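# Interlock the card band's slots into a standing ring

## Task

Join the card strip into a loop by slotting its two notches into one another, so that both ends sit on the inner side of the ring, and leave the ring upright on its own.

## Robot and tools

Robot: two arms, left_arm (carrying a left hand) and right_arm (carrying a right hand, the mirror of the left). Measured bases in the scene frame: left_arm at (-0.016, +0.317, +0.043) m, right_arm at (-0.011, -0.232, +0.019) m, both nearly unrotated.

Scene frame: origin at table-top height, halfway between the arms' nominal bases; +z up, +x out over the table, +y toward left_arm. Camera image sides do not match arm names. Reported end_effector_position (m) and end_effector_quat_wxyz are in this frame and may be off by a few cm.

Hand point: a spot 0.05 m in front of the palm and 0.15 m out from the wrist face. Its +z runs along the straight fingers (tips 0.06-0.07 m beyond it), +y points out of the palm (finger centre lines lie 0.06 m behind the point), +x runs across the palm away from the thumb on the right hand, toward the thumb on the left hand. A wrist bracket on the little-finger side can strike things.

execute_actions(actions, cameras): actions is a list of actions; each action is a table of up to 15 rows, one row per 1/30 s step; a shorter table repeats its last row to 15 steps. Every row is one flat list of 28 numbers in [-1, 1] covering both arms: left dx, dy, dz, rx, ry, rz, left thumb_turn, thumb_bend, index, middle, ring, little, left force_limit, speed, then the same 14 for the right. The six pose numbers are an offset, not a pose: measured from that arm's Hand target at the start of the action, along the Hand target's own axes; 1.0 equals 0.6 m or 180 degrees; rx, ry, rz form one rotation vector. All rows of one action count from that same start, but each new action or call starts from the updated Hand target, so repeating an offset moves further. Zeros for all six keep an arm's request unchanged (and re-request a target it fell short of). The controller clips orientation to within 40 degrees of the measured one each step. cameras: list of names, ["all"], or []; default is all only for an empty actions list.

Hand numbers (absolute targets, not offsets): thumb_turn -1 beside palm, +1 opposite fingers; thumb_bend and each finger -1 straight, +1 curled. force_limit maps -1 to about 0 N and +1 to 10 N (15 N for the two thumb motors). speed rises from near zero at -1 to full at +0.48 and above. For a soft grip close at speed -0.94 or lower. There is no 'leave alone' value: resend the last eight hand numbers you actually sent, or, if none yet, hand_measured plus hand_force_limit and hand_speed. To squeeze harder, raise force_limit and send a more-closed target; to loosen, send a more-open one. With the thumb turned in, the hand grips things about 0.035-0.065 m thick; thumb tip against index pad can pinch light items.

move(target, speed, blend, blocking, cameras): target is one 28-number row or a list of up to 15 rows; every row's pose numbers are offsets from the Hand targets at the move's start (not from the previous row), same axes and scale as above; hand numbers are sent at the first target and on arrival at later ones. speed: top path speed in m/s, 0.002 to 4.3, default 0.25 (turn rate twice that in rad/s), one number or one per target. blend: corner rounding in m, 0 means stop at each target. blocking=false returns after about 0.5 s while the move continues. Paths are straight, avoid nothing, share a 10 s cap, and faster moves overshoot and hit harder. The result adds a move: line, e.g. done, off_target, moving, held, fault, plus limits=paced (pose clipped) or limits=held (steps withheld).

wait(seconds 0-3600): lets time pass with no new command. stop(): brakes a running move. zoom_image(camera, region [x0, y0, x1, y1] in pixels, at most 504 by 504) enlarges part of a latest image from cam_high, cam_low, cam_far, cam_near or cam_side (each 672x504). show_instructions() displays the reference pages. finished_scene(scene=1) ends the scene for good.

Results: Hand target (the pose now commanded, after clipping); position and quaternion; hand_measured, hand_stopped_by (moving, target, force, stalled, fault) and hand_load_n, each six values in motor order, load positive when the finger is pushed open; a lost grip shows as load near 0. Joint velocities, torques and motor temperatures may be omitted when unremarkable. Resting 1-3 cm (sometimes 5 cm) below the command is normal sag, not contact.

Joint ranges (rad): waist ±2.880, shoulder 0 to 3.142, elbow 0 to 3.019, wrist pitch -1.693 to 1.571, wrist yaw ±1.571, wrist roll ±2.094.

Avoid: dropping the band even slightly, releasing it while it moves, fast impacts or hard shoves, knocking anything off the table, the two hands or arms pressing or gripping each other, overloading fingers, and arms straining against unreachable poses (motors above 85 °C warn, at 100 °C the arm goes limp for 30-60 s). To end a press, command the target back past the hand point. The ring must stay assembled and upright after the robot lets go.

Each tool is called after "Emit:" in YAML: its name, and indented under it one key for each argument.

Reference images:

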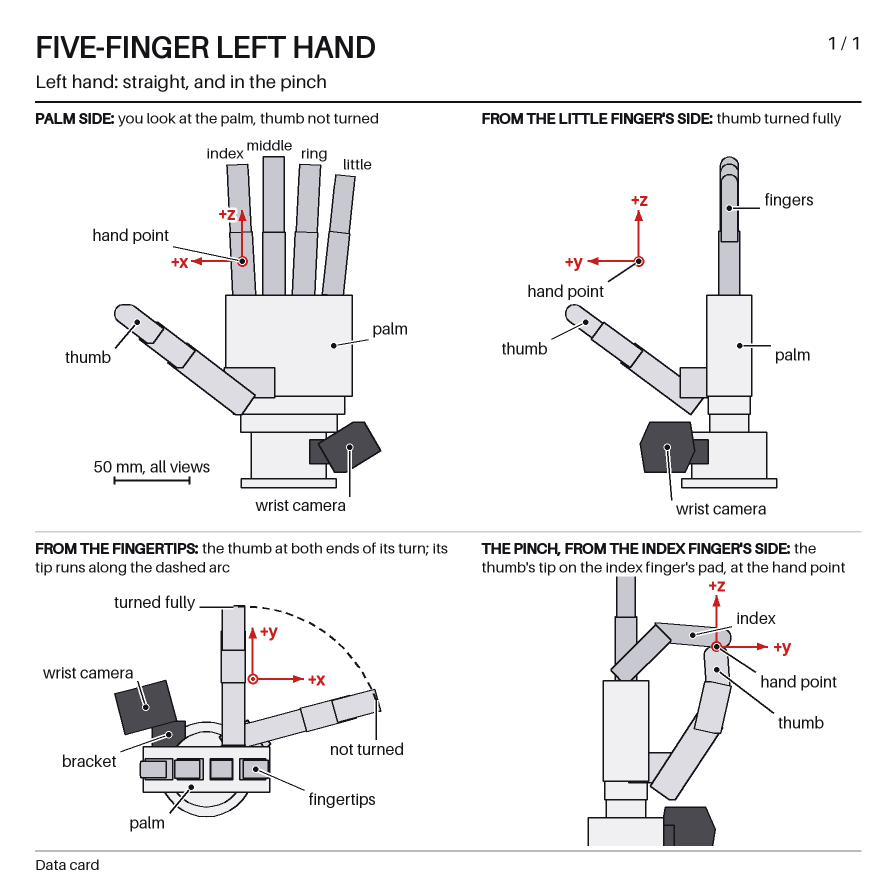

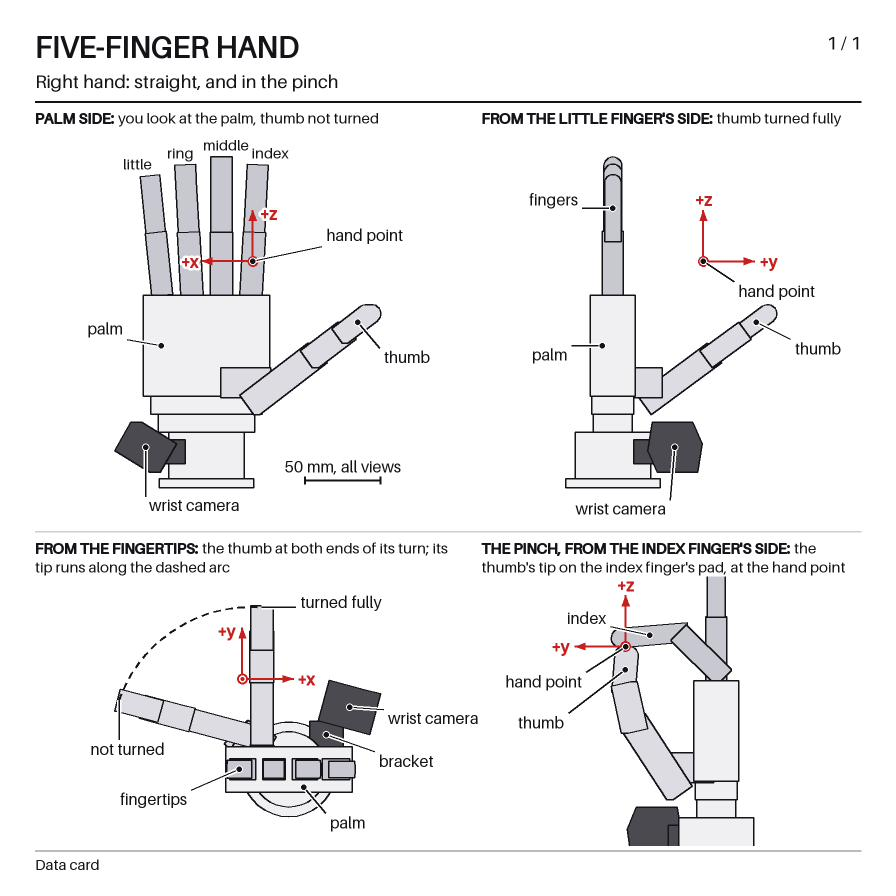

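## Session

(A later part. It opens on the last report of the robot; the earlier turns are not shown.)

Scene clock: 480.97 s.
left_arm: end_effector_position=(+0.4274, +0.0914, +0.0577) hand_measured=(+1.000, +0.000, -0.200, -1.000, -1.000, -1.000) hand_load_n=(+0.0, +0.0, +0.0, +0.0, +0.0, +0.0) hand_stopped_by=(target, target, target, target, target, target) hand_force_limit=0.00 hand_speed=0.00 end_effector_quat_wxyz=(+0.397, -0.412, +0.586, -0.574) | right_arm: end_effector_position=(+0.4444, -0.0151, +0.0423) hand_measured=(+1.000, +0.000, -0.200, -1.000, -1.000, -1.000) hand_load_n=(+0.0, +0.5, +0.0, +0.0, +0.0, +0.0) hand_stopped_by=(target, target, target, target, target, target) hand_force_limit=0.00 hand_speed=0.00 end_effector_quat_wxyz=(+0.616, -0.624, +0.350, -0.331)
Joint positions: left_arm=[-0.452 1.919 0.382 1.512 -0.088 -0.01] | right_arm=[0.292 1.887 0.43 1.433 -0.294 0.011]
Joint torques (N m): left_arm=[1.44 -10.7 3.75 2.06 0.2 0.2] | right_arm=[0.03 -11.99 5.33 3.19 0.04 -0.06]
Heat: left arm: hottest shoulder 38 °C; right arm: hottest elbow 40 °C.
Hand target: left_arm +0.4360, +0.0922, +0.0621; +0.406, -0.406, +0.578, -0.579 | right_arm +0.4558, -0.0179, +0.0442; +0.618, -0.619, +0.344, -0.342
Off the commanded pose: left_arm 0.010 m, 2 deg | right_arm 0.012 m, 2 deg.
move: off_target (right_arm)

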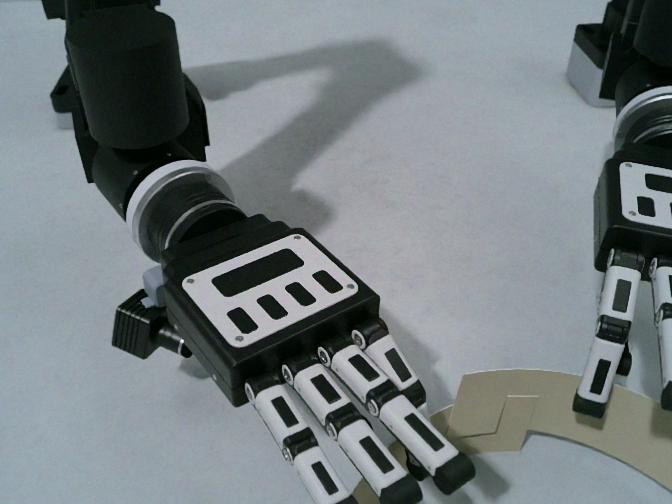

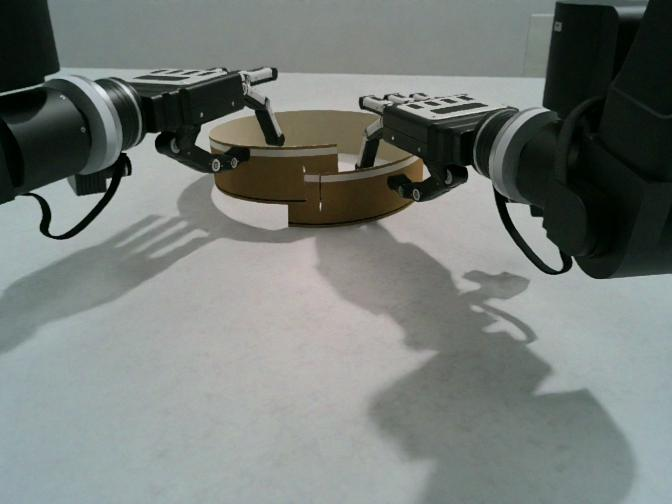

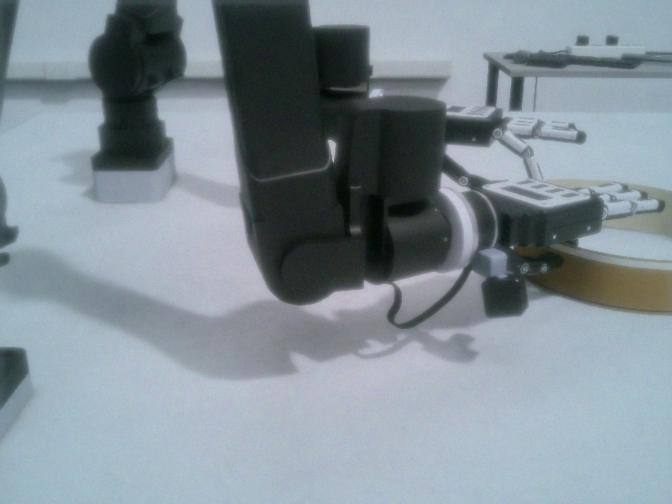

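Emit:
move:
  target: [0,0.01,0.012,0,0,0,1,0,-0.2,-1,-1,-1,-0.6,-0.9,0,0,0.013,0,0,0,1,0,-0.2,-1,-1,-1,-0.6,-0.9]
  speed: 0.03
  cameras: []

Emit:
move:
  target: [0,0,0,0,0,0,1,0,0.2,-1,-1,-1,-0.6,-0.9,0,0,0,0,0,0,1,0,0.2,-1,-1,-1,-0.6,-0.9]
  speed: 0.03
  cameras: ["cam_far","cam_near","cam_side"]

Emit:
zoom_image:
  camera: "cam_side"
  region: [460, 130, 672, 290]

Emit:
zoom_image:
  camera: "cam_near"
  region: [170, 60, 470, 260]

Scene clock: 492.10 s.
left_arm: end_effector_position=(+0.4345, +0.0885, +0.0520) hand_measured=(+1.000, +0.000, -0.200, -1.000, -1.000, -1.000) hand_load_n=(+0.0, +0.0, +0.0, +0.0, +0.0, +0.0) hand_stopped_by=(target, target, target, target, target, target) hand_force_limit=-0.60 hand_speed=-0.90 end_effector_quat_wxyz=(+0.397, -0.411, +0.585, -0.575) | right_arm: end_effector_position=(+0.4543, -0.0128, +0.0490) hand_measured=(+1.000, +0.000, -0.200, -1.000, -1.000, -1.000) hand_load_n=(+0.0, +0.0, +0.0, +0.0, +0.0, +0.0) hand_stopped_by=(target, target, target, target, target, target) hand_force_limit=-0.60 hand_speed=-0.90 end_effector_quat_wxyz=(+0.621, -0.618, +0.345, -0.337)
Joint positions: left_arm=[-0.451 1.948 0.406 1.518 -0.086 -0.01] | right_arm=[0.292 1.887 0.452 1.433 -0.292 0.011]
Joint torques (N m): left_arm=[1.44 -11.05 3.62 2.1 0.2 0.21] | right_arm=[0.62 -11.81 5.42 2.47 0.2 -0.07]
Heat: left arm: hottest shoulder 38 °C; right arm: hottest elbow 39 °C.
Hand target: left_arm +0.4427, +0.0898, +0.0561; +0.406, -0.406, +0.578, -0.579 | right_arm +0.4625, -0.0138, +0.0442; +0.618, -0.619, +0.344, -0.342
Off the commanded pose: left_arm 0.009 m, 2 deg | right_arm 0.009 m, 1 deg.
move: done

Scene clock: 493.80 s.
left_arm: end_effector_position=(+0.4345, +0.0885, +0.0520) hand_measured=(+1.000, +0.000, +0.200, -1.000, -1.000, -1.000) hand_load_n=(+0.0, +0.0, +0.0, +0.0, +0.0, +0.0) hand_stopped_by=(target, target, target, target, target, target) hand_force_limit=-0.60 hand_speed=-0.90 end_effector_quat_wxyz=(+0.397, -0.411, +0.585, -0.575) | right_arm: end_effector_position=(+0.4543, -0.0128, +0.0490) hand_measured=(+1.000, +0.000, +0.200, -1.000, -1.000, -1.000) hand_load_n=(+0.0, +0.5, +0.0, +0.0, +0.0, +0.0) hand_stopped_by=(target, target, target, target, target, target) hand_force_limit=-0.60 hand_speed=-0.90 end_effector_quat_wxyz=(+0.621, -0.618, +0.345, -0.337)
Joint positions: left_arm=[-0.451 1.948 0.406 1.518 -0.086 -0.01] | right_arm=[0.292 1.887 0.452 1.433 -0.292 0.011]
Joint torques (N m): left_arm=[1.44 -10.99 3.62 2.09 0.2 0.2] | right_arm=[0.62 -11.81 5.41 2.48 0.21 -0.06]
Heat: left arm: hottest shoulder 38 °C; right arm: hottest elbow 39 °C.
Hand target: left_arm +0.4427, +0.0899, +0.0561; +0.406, -0.406, +0.578, -0.579 | right_arm +0.4625, -0.0138, +0.0442; +0.618, -0.619, +0.344, -0.342
Off the commanded pose: left_arm 0.009 m, 2 deg | right_arm 0.009 m, 1 deg.
move: done

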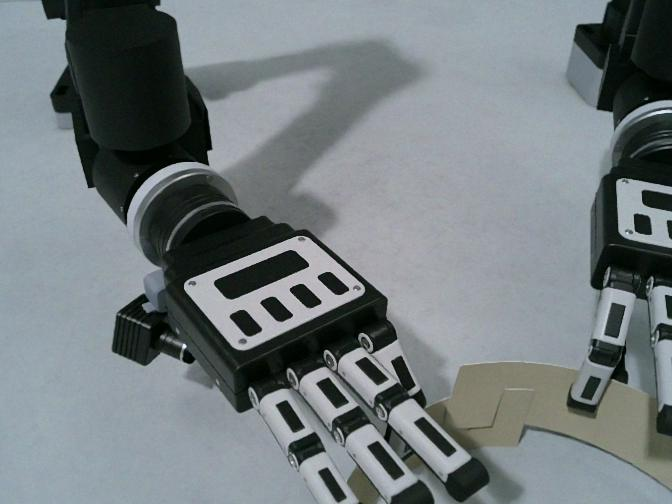

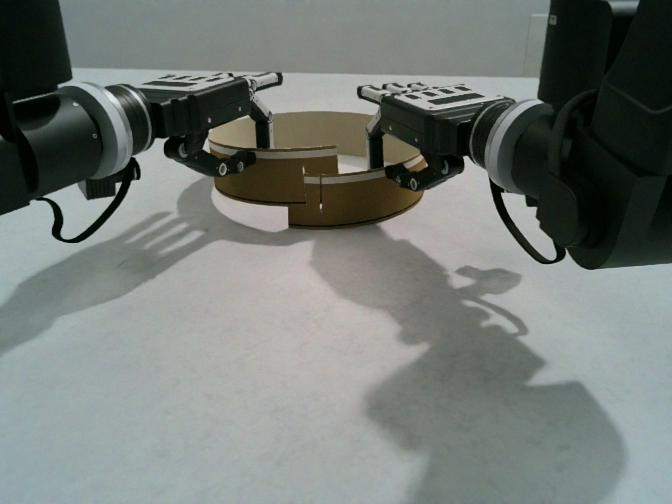

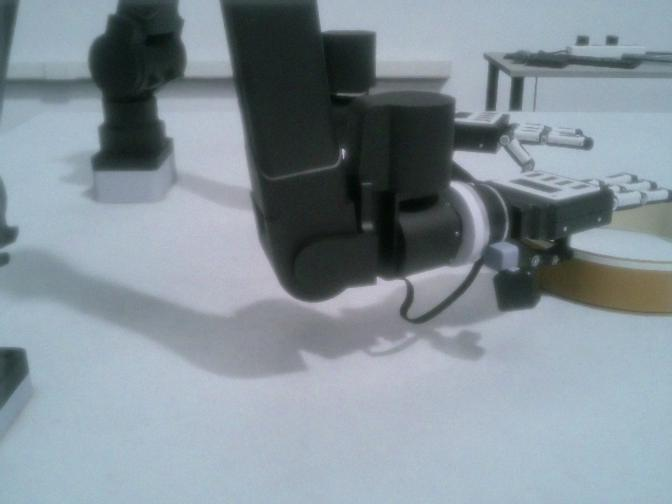

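Scaled by 2.377 from the camera's image (finer frame: 960x720).

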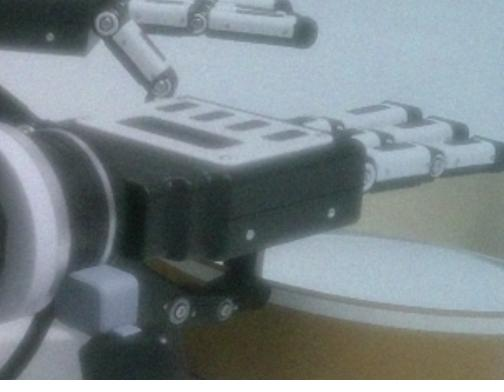

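Scaled by 1.680 from the camera's image (finer frame: 960x720).

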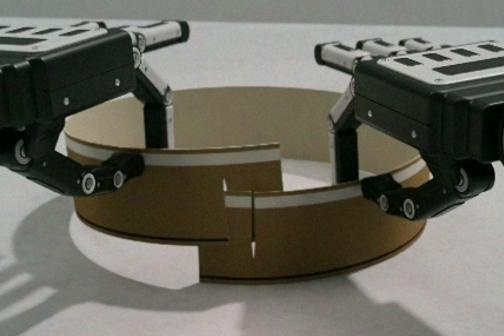

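Emit:
move:
  target: [0,0,0,0,0,0,1,0,0.2,-1,-1,-1,-0.6,-0.9,0,0.013,0,0,0,0,1,0,0.2,-1,-1,-1,-0.6,-0.9]
  speed: 0.03
  cameras: []

Emit:
move:
  target: [0,0,0,0,0,0,1,0,0.35,-1,-1,-1,-0.6,-0.9,0,0,0,0,0,0,1,0,0.35,-1,-1,-1,-0.6,-0.9]
  speed: 0.03
  cameras: ["cam_far","cam_near","cam_side"]

Emit:
zoom_image:
  camera: "cam_side"
  region: [460, 130, 672, 290]

Emit:
zoom_image:
  camera: "cam_near"
  region: [170, 60, 470, 260]

Scene clock: 504.03 s.
left_arm: end_effector_position=(+0.4345, +0.0885, +0.0520) hand_measured=(+1.000, +0.000, +0.200, -1.000, -1.000, -1.000) hand_load_n=(+0.0, +0.0, +0.0, +0.0, +0.0, +0.0) hand_stopped_by=(target, target, target, target, target, target) hand_force_limit=-0.60 hand_speed=-0.90 end_effector_quat_wxyz=(+0.397, -0.411, +0.585, -0.575) | right_arm: end_effector_position=(+0.4534, -0.0131, +0.0363) hand_measured=(+1.000, +0.000, +0.200, -1.000, -1.000, -1.000) hand_load_n=(+0.0, +0.0, +0.0, +0.0, +0.0, +0.0) hand_stopped_by=(target, target, target, target, target, target) hand_force_limit=-0.60 hand_speed=-0.90 end_effector_quat_wxyz=(+0.616, -0.622, +0.350, -0.333)
Joint positions: left_arm=[-0.451 1.948 0.406 1.518 -0.086 -0.01] | right_arm=[0.292 1.923 0.457 1.446 -0.292 0.011]
Joint torques (N m): left_arm=[1.44 -11.11 3.62 2.11 0.2 0.2] | right_arm=[0.73 -12.22 5.03 3.14 0.21 -0.06]
Heat: left arm: hottest shoulder 38 °C; right arm: hottest elbow 38 °C.
Hand target: left_arm +0.4427, +0.0899, +0.0561; +0.406, -0.406, +0.578, -0.579 | right_arm +0.4624, -0.0138, +0.0365; +0.618, -0.619, +0.344, -0.342
Off the commanded pose: left_arm 0.009 m, 2 deg | right_arm 0.009 m, 1 deg.
move: done

Scene clock: 504.53 s.
left_arm: end_effector_position=(+0.4345, +0.0885, +0.0520) hand_measured=(+1.000, +0.000, +0.218, -1.000, -1.000, -1.000) hand_load_n=(-0.5, +0.5, +2.0, +0.0, +0.0, +0.0) hand_stopped_by=(target, target, force, target, target, target) hand_force_limit=-0.60 hand_speed=-0.90 end_effector_quat_wxyz=(+0.397, -0.411, +0.585, -0.575) | right_arm: end_effector_position=(+0.4534, -0.0131, +0.0363) hand_measured=(+1.000, +0.000, +0.218, -1.000, -1.000, -1.000) hand_load_n=(+0.0, +0.5, +2.5, +0.0, +0.0, +0.0) hand_stopped_by=(target, target, force, target, target, target) hand_force_limit=-0.60 hand_speed=-0.90 end_effector_quat_wxyz=(+0.616, -0.622, +0.350, -0.333)
Joint positions: left_arm=[-0.451 1.948 0.406 1.518 -0.086 -0.01] | right_arm=[0.292 1.923 0.457 1.446 -0.292 0.011]
Joint torques (N m): left_arm=[1.38 -11.05 3.62 2.11 0.19 0.2] | right_arm=[0.67 -12.28 5.04 3.15 0.2 -0.07]
Heat: left arm: hottest shoulder 38 °C; right arm: hottest elbow 38 °C.
Hand target: left_arm +0.4427, +0.0898, +0.0561; +0.406, -0.406, +0.578, -0.579 | right_arm +0.4624, -0.0138, +0.0365; +0.618, -0.619, +0.344, -0.342
Off the commanded pose: left_arm 0.009 m, 2 deg | right_arm 0.009 m, 1 deg.
move: done

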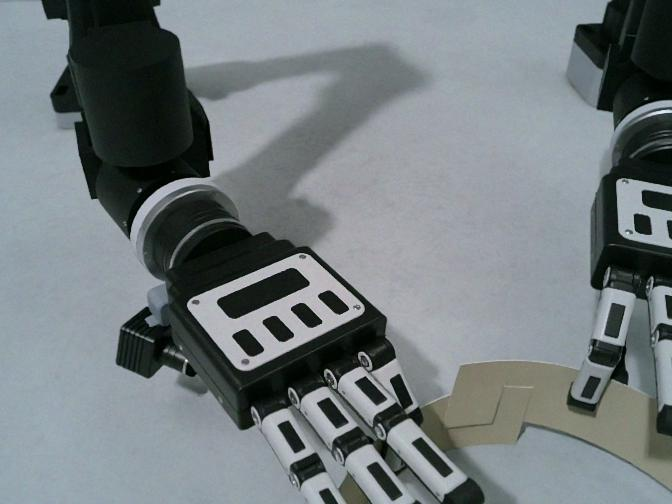

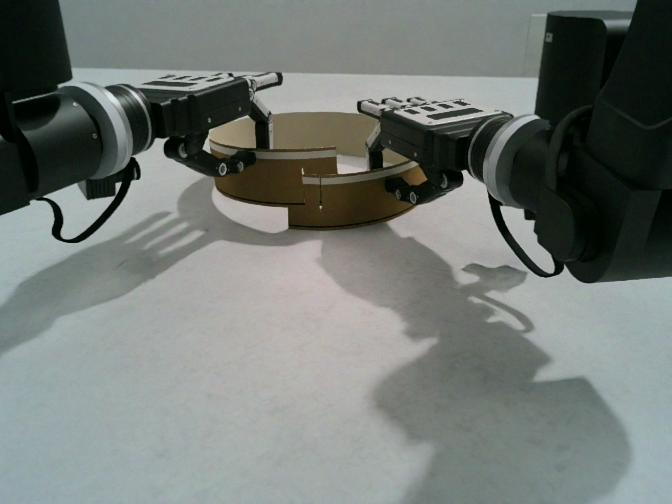

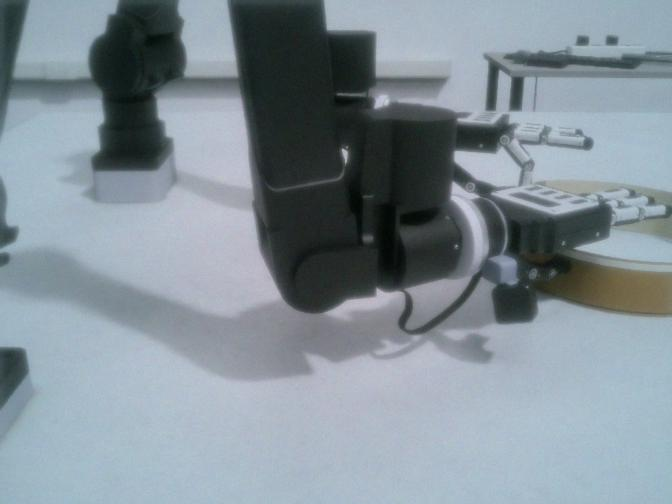

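Scaled by 2.377 from the camera's image (finer frame: 960x720).

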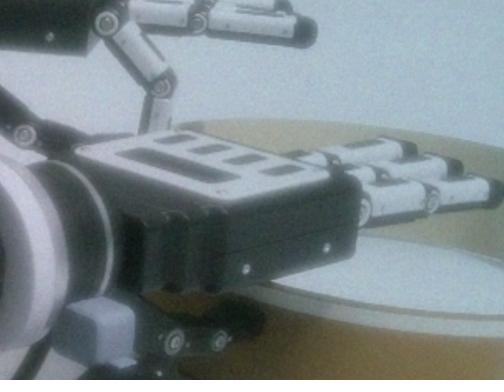

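Scaled by 1.680 from the camera's image (finer frame: 960x720).

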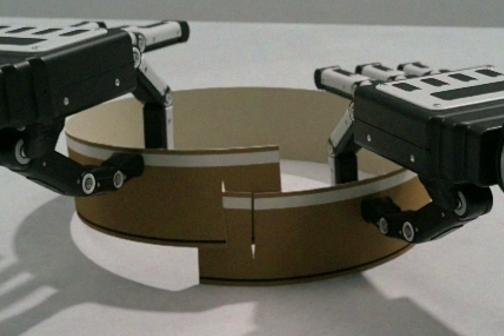

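Emit:
move:
  target: [0,0,0,0,0,0,1,0,0.4,-1,-1,-1,-0.2,-0.9,0,0,0,0,0,0,1,0,0.4,-1,-1,-1,-0.2,-0.9]
  speed: 0.03
  cameras: []

Emit:
move:
  target: [0.0063,0,0.0023,0,0,0,1,0,0.4,-1,-1,-1,-0.2,-0.9,-0.0057,0,0.0035,0,0,0,1,0,0.4,-1,-1,-1,-0.2,-0.9]
  speed: 0.03
  cameras: ["cam_far","cam_near","cam_side"]

Emit:
zoom_image:
  camera: "cam_near"
  region: [200, 100, 440, 260]

Emit:
zoom_image:
  camera: "cam_far"
  region: [380, 330, 640, 500]

Scene clock: 513.57 s.
left_arm: end_effector_position=(+0.4345, +0.0885, +0.0520) hand_measured=(+1.000, +0.000, +0.226, -1.000, -1.000, -1.000) hand_load_n=(+0.0, +1.0, +5.0, +0.0, +0.0, +0.0) hand_stopped_by=(target, target, force, target, target, target) hand_force_limit=-0.20 hand_speed=-0.90 end_effector_quat_wxyz=(+0.397, -0.411, +0.585, -0.575) | right_arm: end_effector_position=(+0.4535, -0.0131, +0.0366) hand_measured=(+1.000, +0.000, +0.224, -1.000, -1.000, -1.000) hand_load_n=(+0.0, +0.5, +4.0, +0.0, +0.0, +0.0) hand_stopped_by=(target, target, force, target, target, target) hand_force_limit=-0.20 hand_speed=-0.90 end_effector_quat_wxyz=(+0.617, -0.622, +0.349, -0.333)
Joint positions: left_arm=[-0.451 1.948 0.406 1.518 -0.086 -0.01] | right_arm=[0.292 1.923 0.457 1.447 -0.292 0.011]
Joint torques (N m): left_arm=[1.44 -11.16 3.64 2.1 0.2 0.2] | right_arm=[0.67 -12.22 5.03 3.08 0.22 -0.06]
Heat: left arm: hottest shoulder 38 °C; right arm: hottest elbow 38 °C.
Hand target: left_arm +0.4427, +0.0898, +0.0561; +0.406, -0.406, +0.578, -0.579 | right_arm +0.4624, -0.0138, +0.0365; +0.618, -0.619, +0.344, -0.342
Off the commanded pose: left_arm 0.009 m, 2 deg | right_arm 0.009 m, 1 deg.
move: done

Scene clock: 514.07 s.
left_arm: end_effector_position=(+0.4368, +0.0887, +0.0531) hand_measured=(+1.000, +0.000, +0.226, -1.000, -1.000, -1.000) hand_load_n=(+0.0, +0.5, +5.0, +0.0, +0.0, +0.0) hand_stopped_by=(target, target, force, target, target, target) hand_force_limit=-0.20 hand_speed=-0.90 end_effector_quat_wxyz=(+0.400, -0.412, +0.583, -0.575) | right_arm: end_effector_position=(+0.4549, -0.0147, +0.0366) hand_measured=(+1.000, +0.000, +0.224, -1.000, -1.000, -1.000) hand_load_n=(+0.0, +1.0, +4.0, -0.5, +0.0, -0.5) hand_stopped_by=(target, target, force, target, target, target) hand_force_limit=-0.20 hand_speed=-0.90 end_effector_quat_wxyz=(+0.615, -0.620, +0.353, -0.336)
Joint positions: left_arm=[-0.451 1.948 0.411 1.518 -0.092 -0.01] | right_arm=[0.292 1.923 0.457 1.447 -0.281 0.011]
Joint torques (N m): left_arm=[0.5 -11.05 3.7 1.95 -0.01 0.21] | right_arm=[1.73 -12.28 5.26 2.97 0.24 -0.05]
Heat: left arm: hottest shoulder 38 °C; right arm: hottest elbow 38 °C.
Hand target: left_arm +0.4427, +0.0859, +0.0561; +0.406, -0.406, +0.578, -0.579 | right_arm +0.4624, -0.0097, +0.0365; +0.618, -0.619, +0.344, -0.342
Off the commanded pose: left_arm 0.007 m, 1 deg | right_arm 0.009 m, 1 deg.
move: done

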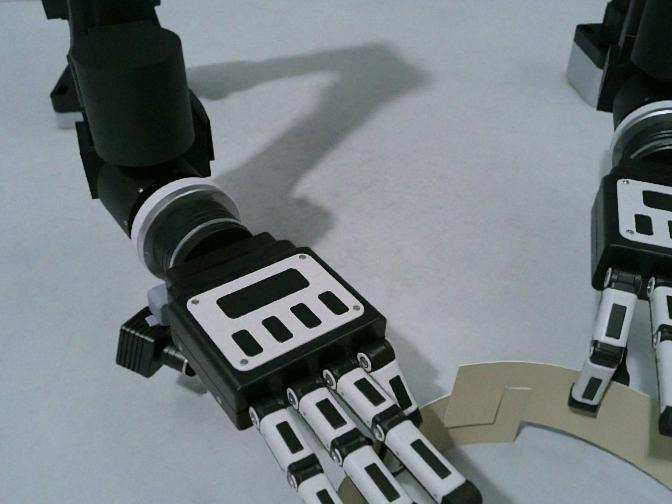

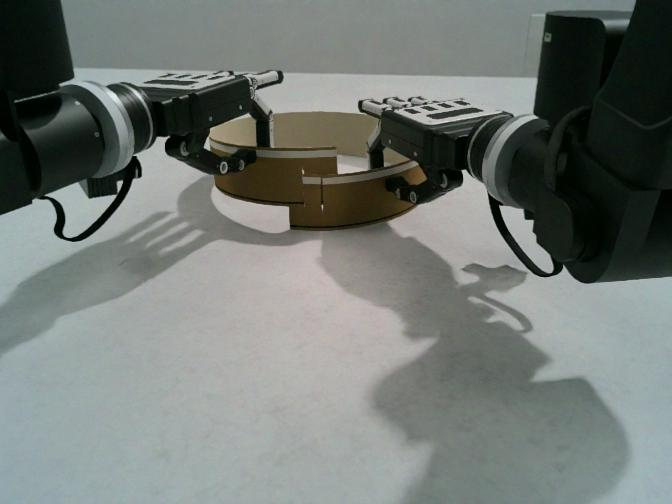

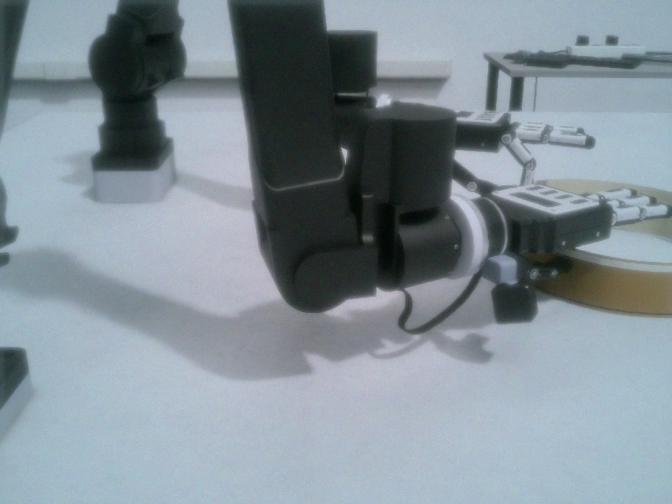

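Scaled by 2.100 from the camera's image (finer frame: 960x720).

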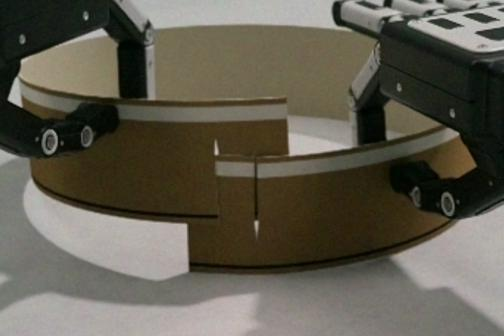

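Scaled by 1.938 from the camera's image (finer frame: 960x720).

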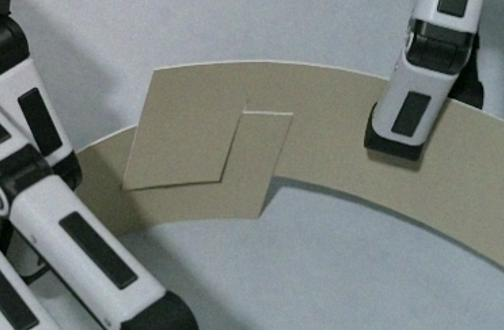

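Emit:
move:
  target: [0.0094,0,0.0034,0,0,0,1,0,0.4,-1,-1,-1,-0.2,-0.9,-0.0085,0,0.0053,0,0,0,1,0,0.4,-1,-1,-1,-0.2,-0.9]
  speed: 0.03
  cameras: ["cam_far","cam_near"]

Emit:
zoom_image:
  camera: "cam_near"
  region: [200, 100, 440, 260]

Emit:
zoom_image:
  camera: "cam_far"
  region: [380, 330, 640, 500]

Scene clock: 522.73 s.
left_arm: end_effector_position=(+0.4389, +0.0862, +0.0550) hand_measured=(+1.000, +0.000, +0.226, -1.000, -1.000, -1.000) hand_load_n=(+0.0, +1.0, +4.5, +0.0, +0.0, -0.5) hand_stopped_by=(target, target, force, target, target, target) hand_force_limit=-0.20 hand_speed=-0.90 end_effector_quat_wxyz=(+0.403, -0.413, +0.580, -0.575) | right_arm: end_effector_position=(+0.4578, -0.0115, +0.0386) hand_measured=(+1.000, +0.000, +0.224, -1.000, -1.000, -1.000) hand_load_n=(+0.0, +1.0, +3.5, +0.0, +0.0, +0.0) hand_stopped_by=(target, target, force, target, target, target) hand_force_limit=-0.20 hand_speed=-0.90 end_effector_quat_wxyz=(+0.615, -0.617, +0.353, -0.340)
Joint positions: left_arm=[-0.46 1.948 0.417 1.518 -0.109 -0.009] | right_arm=[0.302 1.923 0.464 1.447 -0.263 0.011]
Joint torques (N m): left_arm=[-0.15 -11.11 3.75 1.72 0.01 0.18] | right_arm=[2.26 -12.28 5.11 2.91 0.2 -0.05]
Heat: left arm: hottest shoulder 38 °C; right arm: hottest elbow 38 °C.
Hand target: left_arm +0.4427, +0.0797, +0.0561; +0.406, -0.406, +0.578, -0.579 | right_arm +0.4622, -0.0037, +0.0364; +0.618, -0.619, +0.344, -0.342
Off the commanded pose: left_arm 0.007 m, 1 deg | right_arm 0.009 m, 1 deg.
move: done

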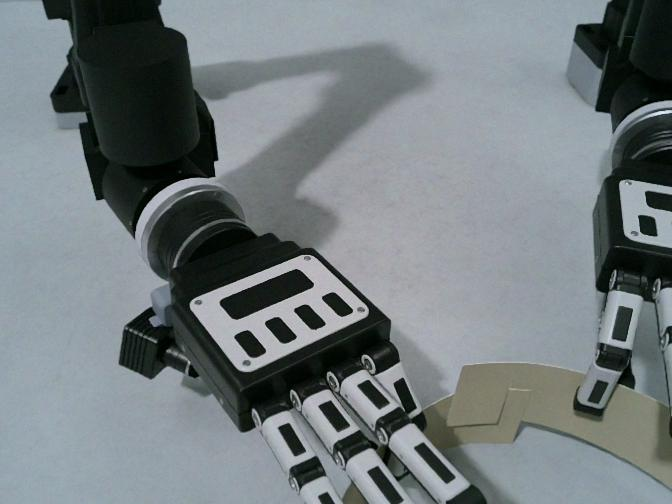

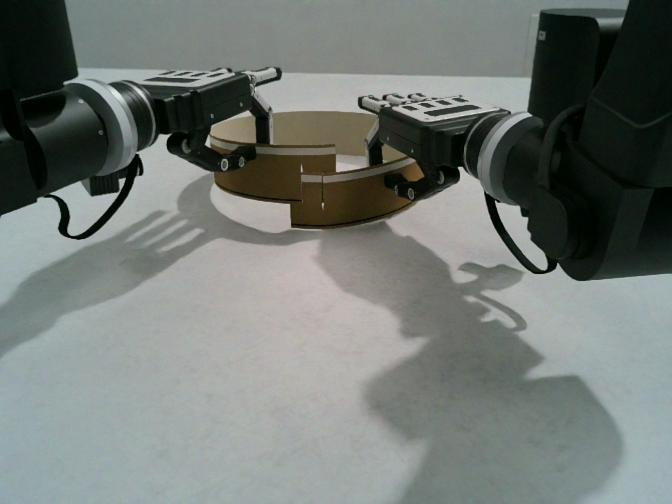

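Scaled by 2.100 from the camera's image (finer frame: 960x720).

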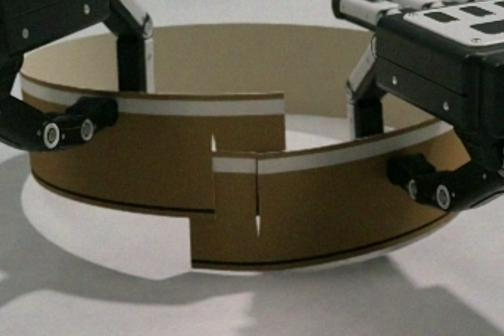

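Scaled by 1.938 from the camera's image (finer frame: 960x720).

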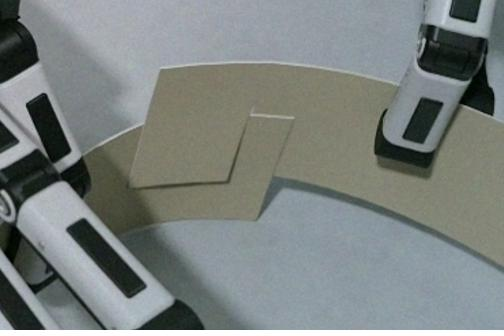

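Emit:
move:
  target: [0,0,0,0,0,0,1,0,0.1,-1,-1,-1,-0.2,-0.7,0,0,0,0,0,0,1,0,0.1,-1,-1,-1,-0.2,-0.7]
  speed: 0.03
  cameras: []

Emit:
move:
  target: [0,0,0,0,0,0,0.84,0,0.1,-1,-1,-1,-0.2,-0.8,0,0,0,0,0,0,0.84,0,0.1,-1,-1,-1,-0.2,-0.8]
  speed: 0.03
  cameras: ["cam_far","cam_near","cam_high"]

Emit:
zoom_image:
  camera: "cam_near"
  region: [200, 100, 440, 260]

Emit:
zoom_image:
  camera: "cam_high"
  region: [290, 250, 390, 350]

Scene clock: 556.17 s.
left_arm: end_effector_position=(+0.4388, +0.0860, +0.0549) hand_measured=(+1.000, +0.000, +0.100, -1.000, -1.000, -1.000) hand_load_n=(+0.0, +0.0, +0.0, +0.0, +0.0, +0.0) hand_stopped_by=(target, target, target, target, target, target) hand_force_limit=-0.20 hand_speed=-0.70 end_effector_quat_wxyz=(+0.403, -0.413, +0.580, -0.575) | right_arm: end_effector_position=(+0.4578, -0.0115, +0.0386) hand_measured=(+1.000, +0.000, +0.100, -1.000, -1.000, -1.000) hand_load_n=(+0.0, +0.0, +0.0, -0.5, +0.0, +0.0) hand_stopped_by=(target, target, target, target, target, target) hand_force_limit=-0.20 hand_speed=-0.70 end_effector_quat_wxyz=(+0.615, -0.617, +0.353, -0.340)
Joint positions: left_arm=[-0.461 1.948 0.417 1.518 -0.109 -0.009] | right_arm=[0.302 1.923 0.464 1.447 -0.263 0.011]
Joint torques (N m): left_arm=[-0.21 -10.99 3.79 1.72 0.02 0.19] | right_arm=[2.2 -12.22 5.15 2.85 0.18 -0.06]
Heat: left arm: hottest shoulder 38 °C; right arm: hottest elbow 37 °C.
Hand target: left_arm +0.4427, +0.0797, +0.0561; +0.406, -0.406, +0.578, -0.579 | right_arm +0.4622, -0.0037, +0.0364; +0.618, -0.619, +0.344, -0.342
Off the commanded pose: left_arm 0.008 m, 1 deg | right_arm 0.009 m, 1 deg.
move: done

Scene clock: 556.87 s.
left_arm: end_effector_position=(+0.4388, +0.0860, +0.0549) hand_measured=(+0.840, +0.000, +0.100, -1.000, -1.000, -1.000) hand_load_n=(+0.0, +0.5, +0.0, +0.0, -0.5, +0.0) hand_stopped_by=(target, target, target, target, target, target) hand_force_limit=-0.20 hand_speed=-0.80 end_effector_quat_wxyz=(+0.403, -0.413, +0.580, -0.575) | right_arm: end_effector_position=(+0.4578, -0.0115, +0.0386) hand_measured=(+0.840, +0.000, +0.100, -1.000, -1.000, -1.000) hand_load_n=(+0.0, +0.0, +0.0, +0.0, +0.0, +0.0) hand_stopped_by=(target, target, target, target, target, target) hand_force_limit=-0.20 hand_speed=-0.80 end_effector_quat_wxyz=(+0.615, -0.617, +0.353, -0.340)
Joint positions: left_arm=[-0.461 1.948 0.417 1.518 -0.109 -0.009] | right_arm=[0.302 1.923 0.464 1.447 -0.263 0.011]
Joint torques (N m): left_arm=[-0.09 -11.11 3.78 1.68 0.02 0.19] | right_arm=[2.32 -12.28 5.14 2.88 0.19 -0.05]
Heat: left arm: hottest shoulder 38 °C; right arm: hottest elbow 37 °C.
Hand target: left_arm +0.4427, +0.0797, +0.0561; +0.406, -0.406, +0.578, -0.579 | right_arm +0.4622, -0.0037, +0.0364; +0.618, -0.619, +0.344, -0.342
Off the commanded pose: left_arm 0.008 m, 1 deg | right_arm 0.009 m, 1 deg.
move: done
Images, in order (width x height): cam_high 672x504, cam_far 672x504, cam_near 672x504.

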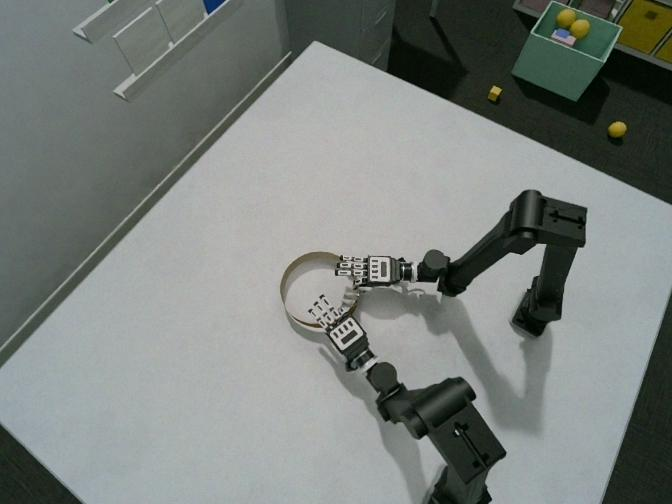

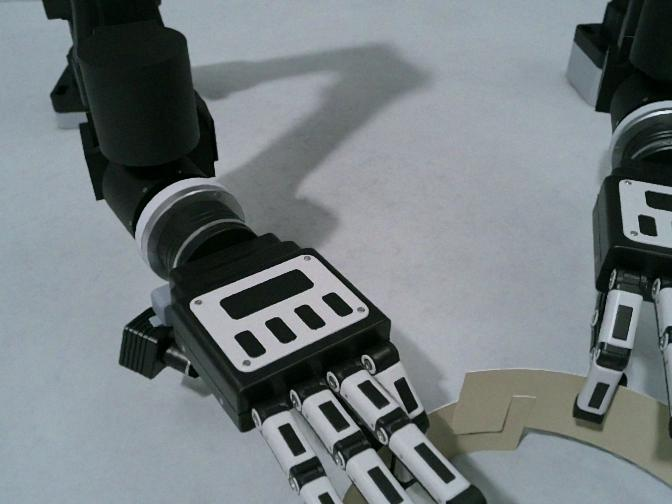

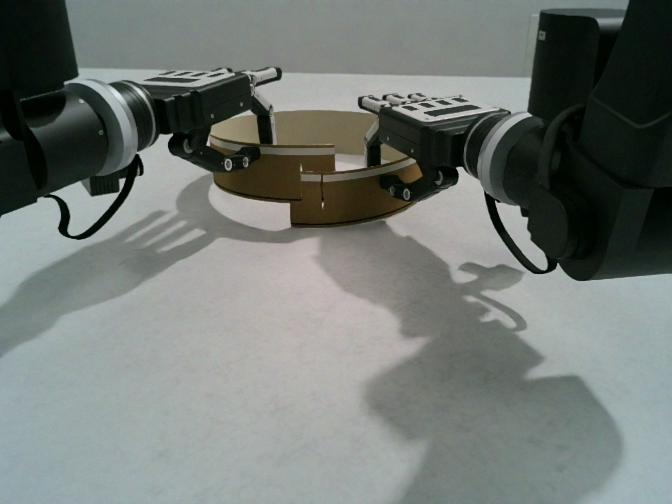

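Scaled by 2.100 from the camera's image (finer frame: 960x720).

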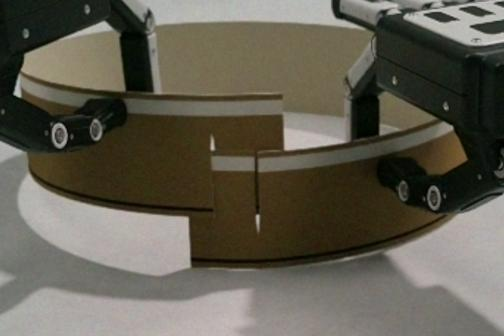

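Scaled by 5.040 from the camera's image (finer frame: 960x720).

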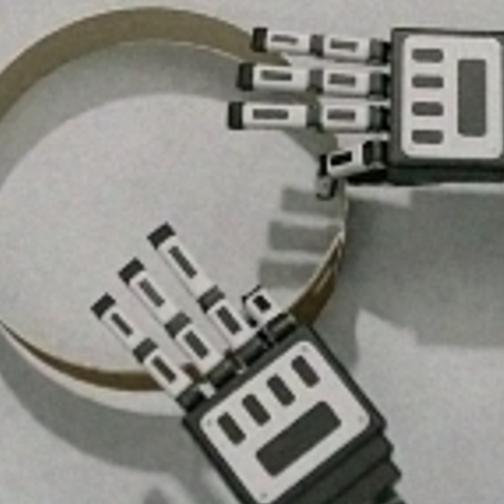

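Emit:
move:
  target: [0,0,0,0,-0.056,0,0.84,0,0.1,-1,-1,-1,-0.2,-0.8,0,0,0,0,0.067,0,0.84,0,0.1,-1,-1,-1,-0.2,-0.8]
  speed: 0.05
  cameras: ["cam_far","cam_near","cam_high"]

Emit:
zoom_image:
  camera: "cam_near"
  region: [200, 100, 440, 260]

Emit:
zoom_image:
  camera: "cam_high"
  region: [290, 250, 390, 350]

Scene clock: 575.43 s.
left_arm: end_effector_position=(+0.4397, +0.0858, +0.0576) hand_measured=(+0.840, +0.000, +0.100, -1.000, -1.000, -1.000) hand_load_n=(+0.0, +0.0, +0.0, +0.0, +0.0, +0.0) hand_stopped_by=(target, target, target, target, target, target) hand_force_limit=-0.20 hand_speed=-0.80 end_effector_quat_wxyz=(+0.454, -0.460, +0.539, -0.540) | right_arm: end_effector_position=(+0.4687, -0.0077, +0.0425) hand_measured=(+0.840, +0.000, +0.100, -1.000, -1.000, -1.000) hand_load_n=(+0.0, +0.0, +0.0, +0.0, +0.0, +0.0) hand_stopped_by=(target, target, target, target, target, target) hand_force_limit=-0.20 hand_speed=-0.80 end_effector_quat_wxyz=(+0.580, -0.573, +0.412, -0.407)
Joint positions: left_arm=[-0.568 1.948 0.426 1.518 -0.392 -0.009] | right_arm=[0.422 1.923 0.464 1.462 0.066 0.011]
Joint torques (N m): left_arm=[0.03 -11.05 3.81 1.36 0 0.2] | right_arm=[2.14 -12.63 2.74 3.18 0.21 -0.04]
Heat: left arm: hottest shoulder 38 °C; right arm: hottest elbow 37 °C.
Hand target: left_arm +0.4428, +0.0797, +0.0562; +0.455, -0.456, +0.540, -0.541 | right_arm +0.4623, -0.0038, +0.0364; +0.578, -0.579, +0.407, -0.405
Off the commanded pose: left_arm 0.007 m, 1 deg | right_arm 0.010 m, 1 deg.
move: done
Images, in order (width x height): cam_high 672x504, cam_far 672x504, cam_near 672x504.

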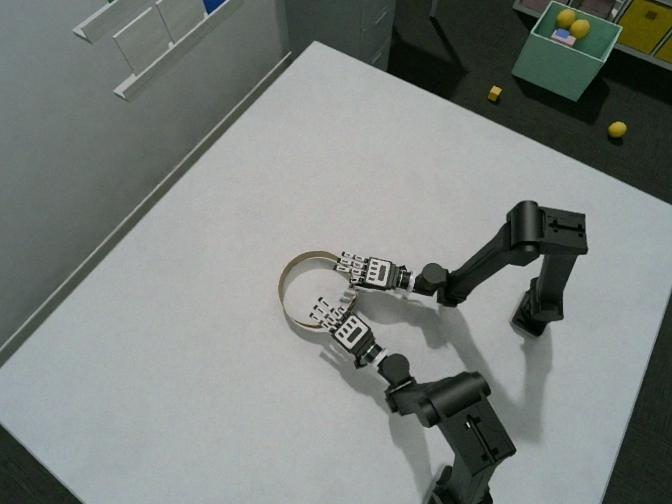

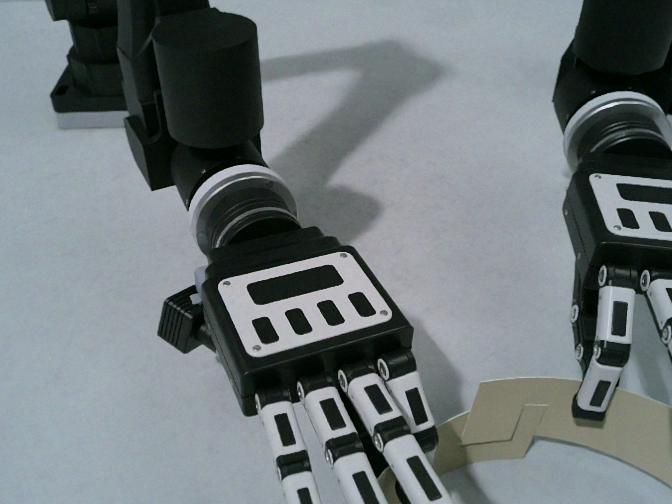

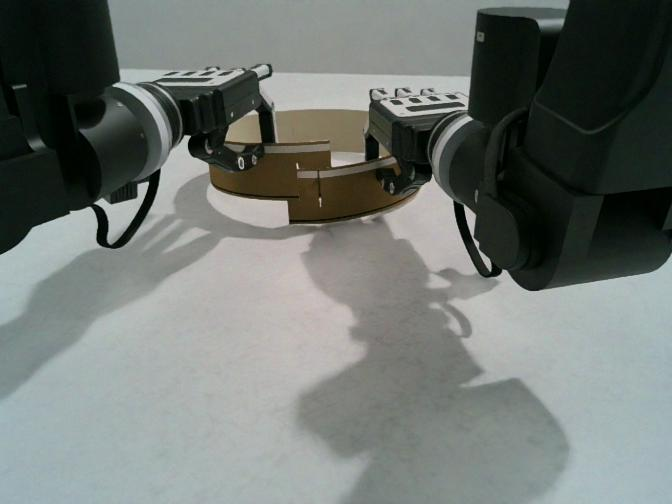

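Scaled by 2.100 from the camera's image (finer frame: 960x720).

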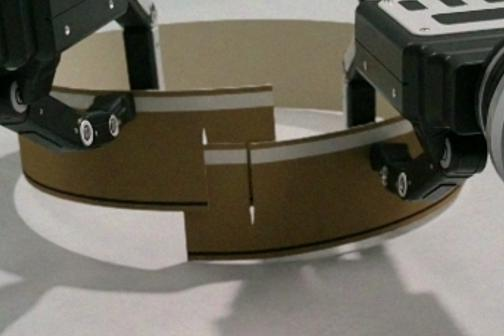

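Scaled by 5.040 from the camera's image (finer frame: 960x720).

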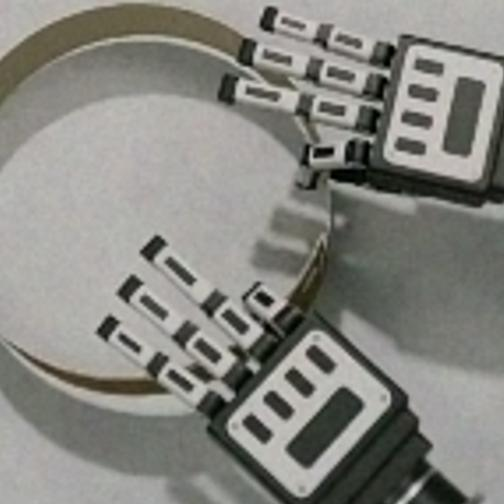

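Emit:
move:
  target: [0,0.008,0,0,0,0,0.84,0,0.1,-1,-1,-1,-0.2,-0.8,0,0.01,-0.012,0,0,0,0.84,0,0.1,-1,-1,-1,-0.2,-0.8]
  speed: 0.05
  cameras: []

Emit:
move:
  target: [0,0,0,0,0,0,0.84,0,0.42,-1,-1,-1,-0.2,-0.9,0,0,0,0,0,0,0.84,0,0.42,-1,-1,-1,-0.2,-0.9]
  speed: 0.05
  cameras: ["cam_far","cam_near"]

Emit:
zoom_image:
  camera: "cam_near"
  region: [200, 100, 440, 260]

Scene clock: 582.80 s.
left_arm: end_effector_position=(+0.4386, +0.0866, +0.0471) hand_measured=(+0.840, +0.000, +0.100, -1.000, -1.000, -1.000) hand_load_n=(+0.0, +0.0, +0.0, +0.0, +0.0, +0.0) hand_stopped_by=(target, target, target, target, target, target) hand_force_limit=-0.20 hand_speed=-0.80 end_effector_quat_wxyz=(+0.452, -0.462, +0.546, -0.533) | right_arm: end_effector_position=(+0.4624, -0.0103, +0.0385) hand_measured=(+0.840, +0.000, +0.100, -1.000, -1.000, -1.000) hand_load_n=(+0.0, +0.0, +0.0, -0.5, +0.0, -0.5) hand_stopped_by=(target, target, target, target, target, target) hand_force_limit=-0.20 hand_speed=-0.80 end_effector_quat_wxyz=(+0.581, -0.572, +0.411, -0.408)
Joint positions: left_arm=[-0.568 1.972 0.43 1.518 -0.392 -0.009] | right_arm=[0.422 1.942 0.448 1.502 0.068 0.011]
Joint torques (N m): left_arm=[-0.15 -11.52 3.58 2 -0.01 0.19] | right_arm=[2.26 -12.1 2.4 3.21 0.23 -0.04]
Heat: left arm: hottest shoulder 38 °C; right arm: hottest elbow 37 °C.
Hand target: left_arm +0.4427, +0.0797, +0.0513; +0.455, -0.456, +0.541, -0.541 | right_arm +0.4556, -0.0063, +0.0304; +0.578, -0.579, +0.407, -0.405
Off the commanded pose: left_arm 0.009 m, 1 deg | right_arm 0.011 m, 1 deg.
move: off_target (right_arm)

Scene clock: 583.50 s.
left_arm: end_effector_position=(+0.4386, +0.0866, +0.0471) hand_measured=(+0.840, +0.000, +0.218, -1.000, -1.000, -1.000) hand_load_n=(+0.0, +1.0, +5.0, +0.0, +0.0, +0.0) hand_stopped_by=(target, target, force, target, target, target) hand_force_limit=-0.20 hand_speed=-0.90 end_effector_quat_wxyz=(+0.452, -0.462, +0.546, -0.533) | right_arm: end_effector_position=(+0.4623, -0.0101, +0.0387) hand_measured=(+0.840, +0.000, +0.218, -1.000, -1.000, -1.000) hand_load_n=(+1.0, +1.5, +4.5, +0.0, +0.0, +0.0) hand_stopped_by=(target, target, force, target, target, target) hand_force_limit=-0.20 hand_speed=-0.90 end_effector_quat_wxyz=(+0.581, -0.572, +0.411, -0.408)
Joint positions: left_arm=[-0.568 1.972 0.43 1.518 -0.392 -0.009] | right_arm=[0.423 1.942 0.448 1.503 0.068 0.011]
Joint torques (N m): left_arm=[-0.15 -11.46 3.6 2.02 0 0.19] | right_arm=[1.96 -12.1 2.45 3.22 0.21 -0.06]
Heat: left arm: hottest shoulder 38 °C; right arm: hottest elbow 37 °C.
Hand target: left_arm +0.4427, +0.0797, +0.0513; +0.455, -0.456, +0.541, -0.541 | right_arm +0.4555, -0.0062, +0.0304; +0.578, -0.580, +0.407, -0.405
Off the commanded pose: left_arm 0.009 m, 1 deg | right_arm 0.011 m, 1 deg.
move: done

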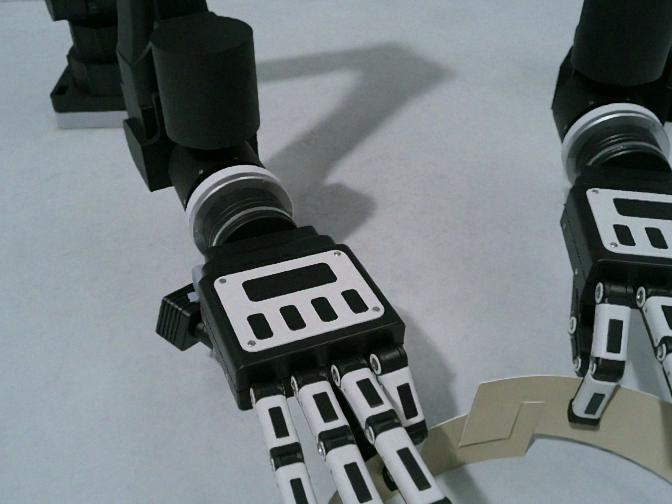

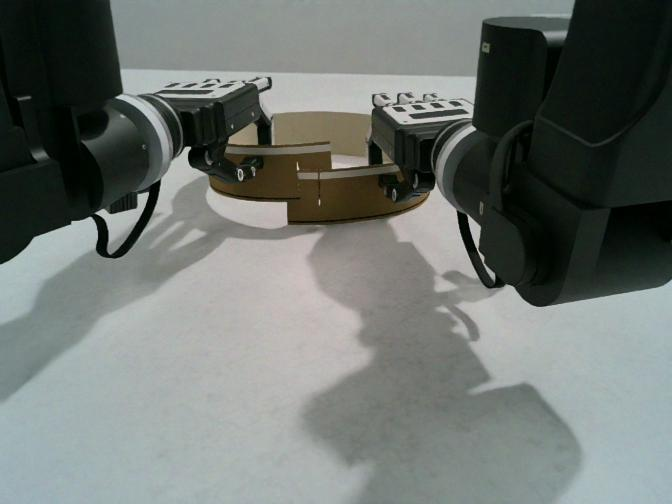

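Scaled by 2.100 from the camera's image (finer frame: 960x720).

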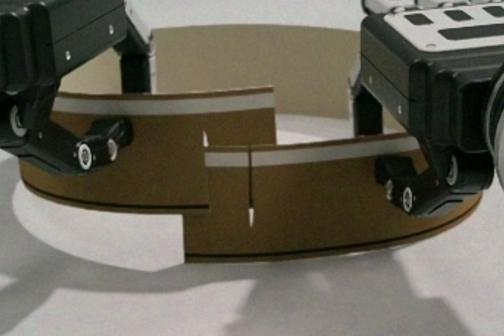

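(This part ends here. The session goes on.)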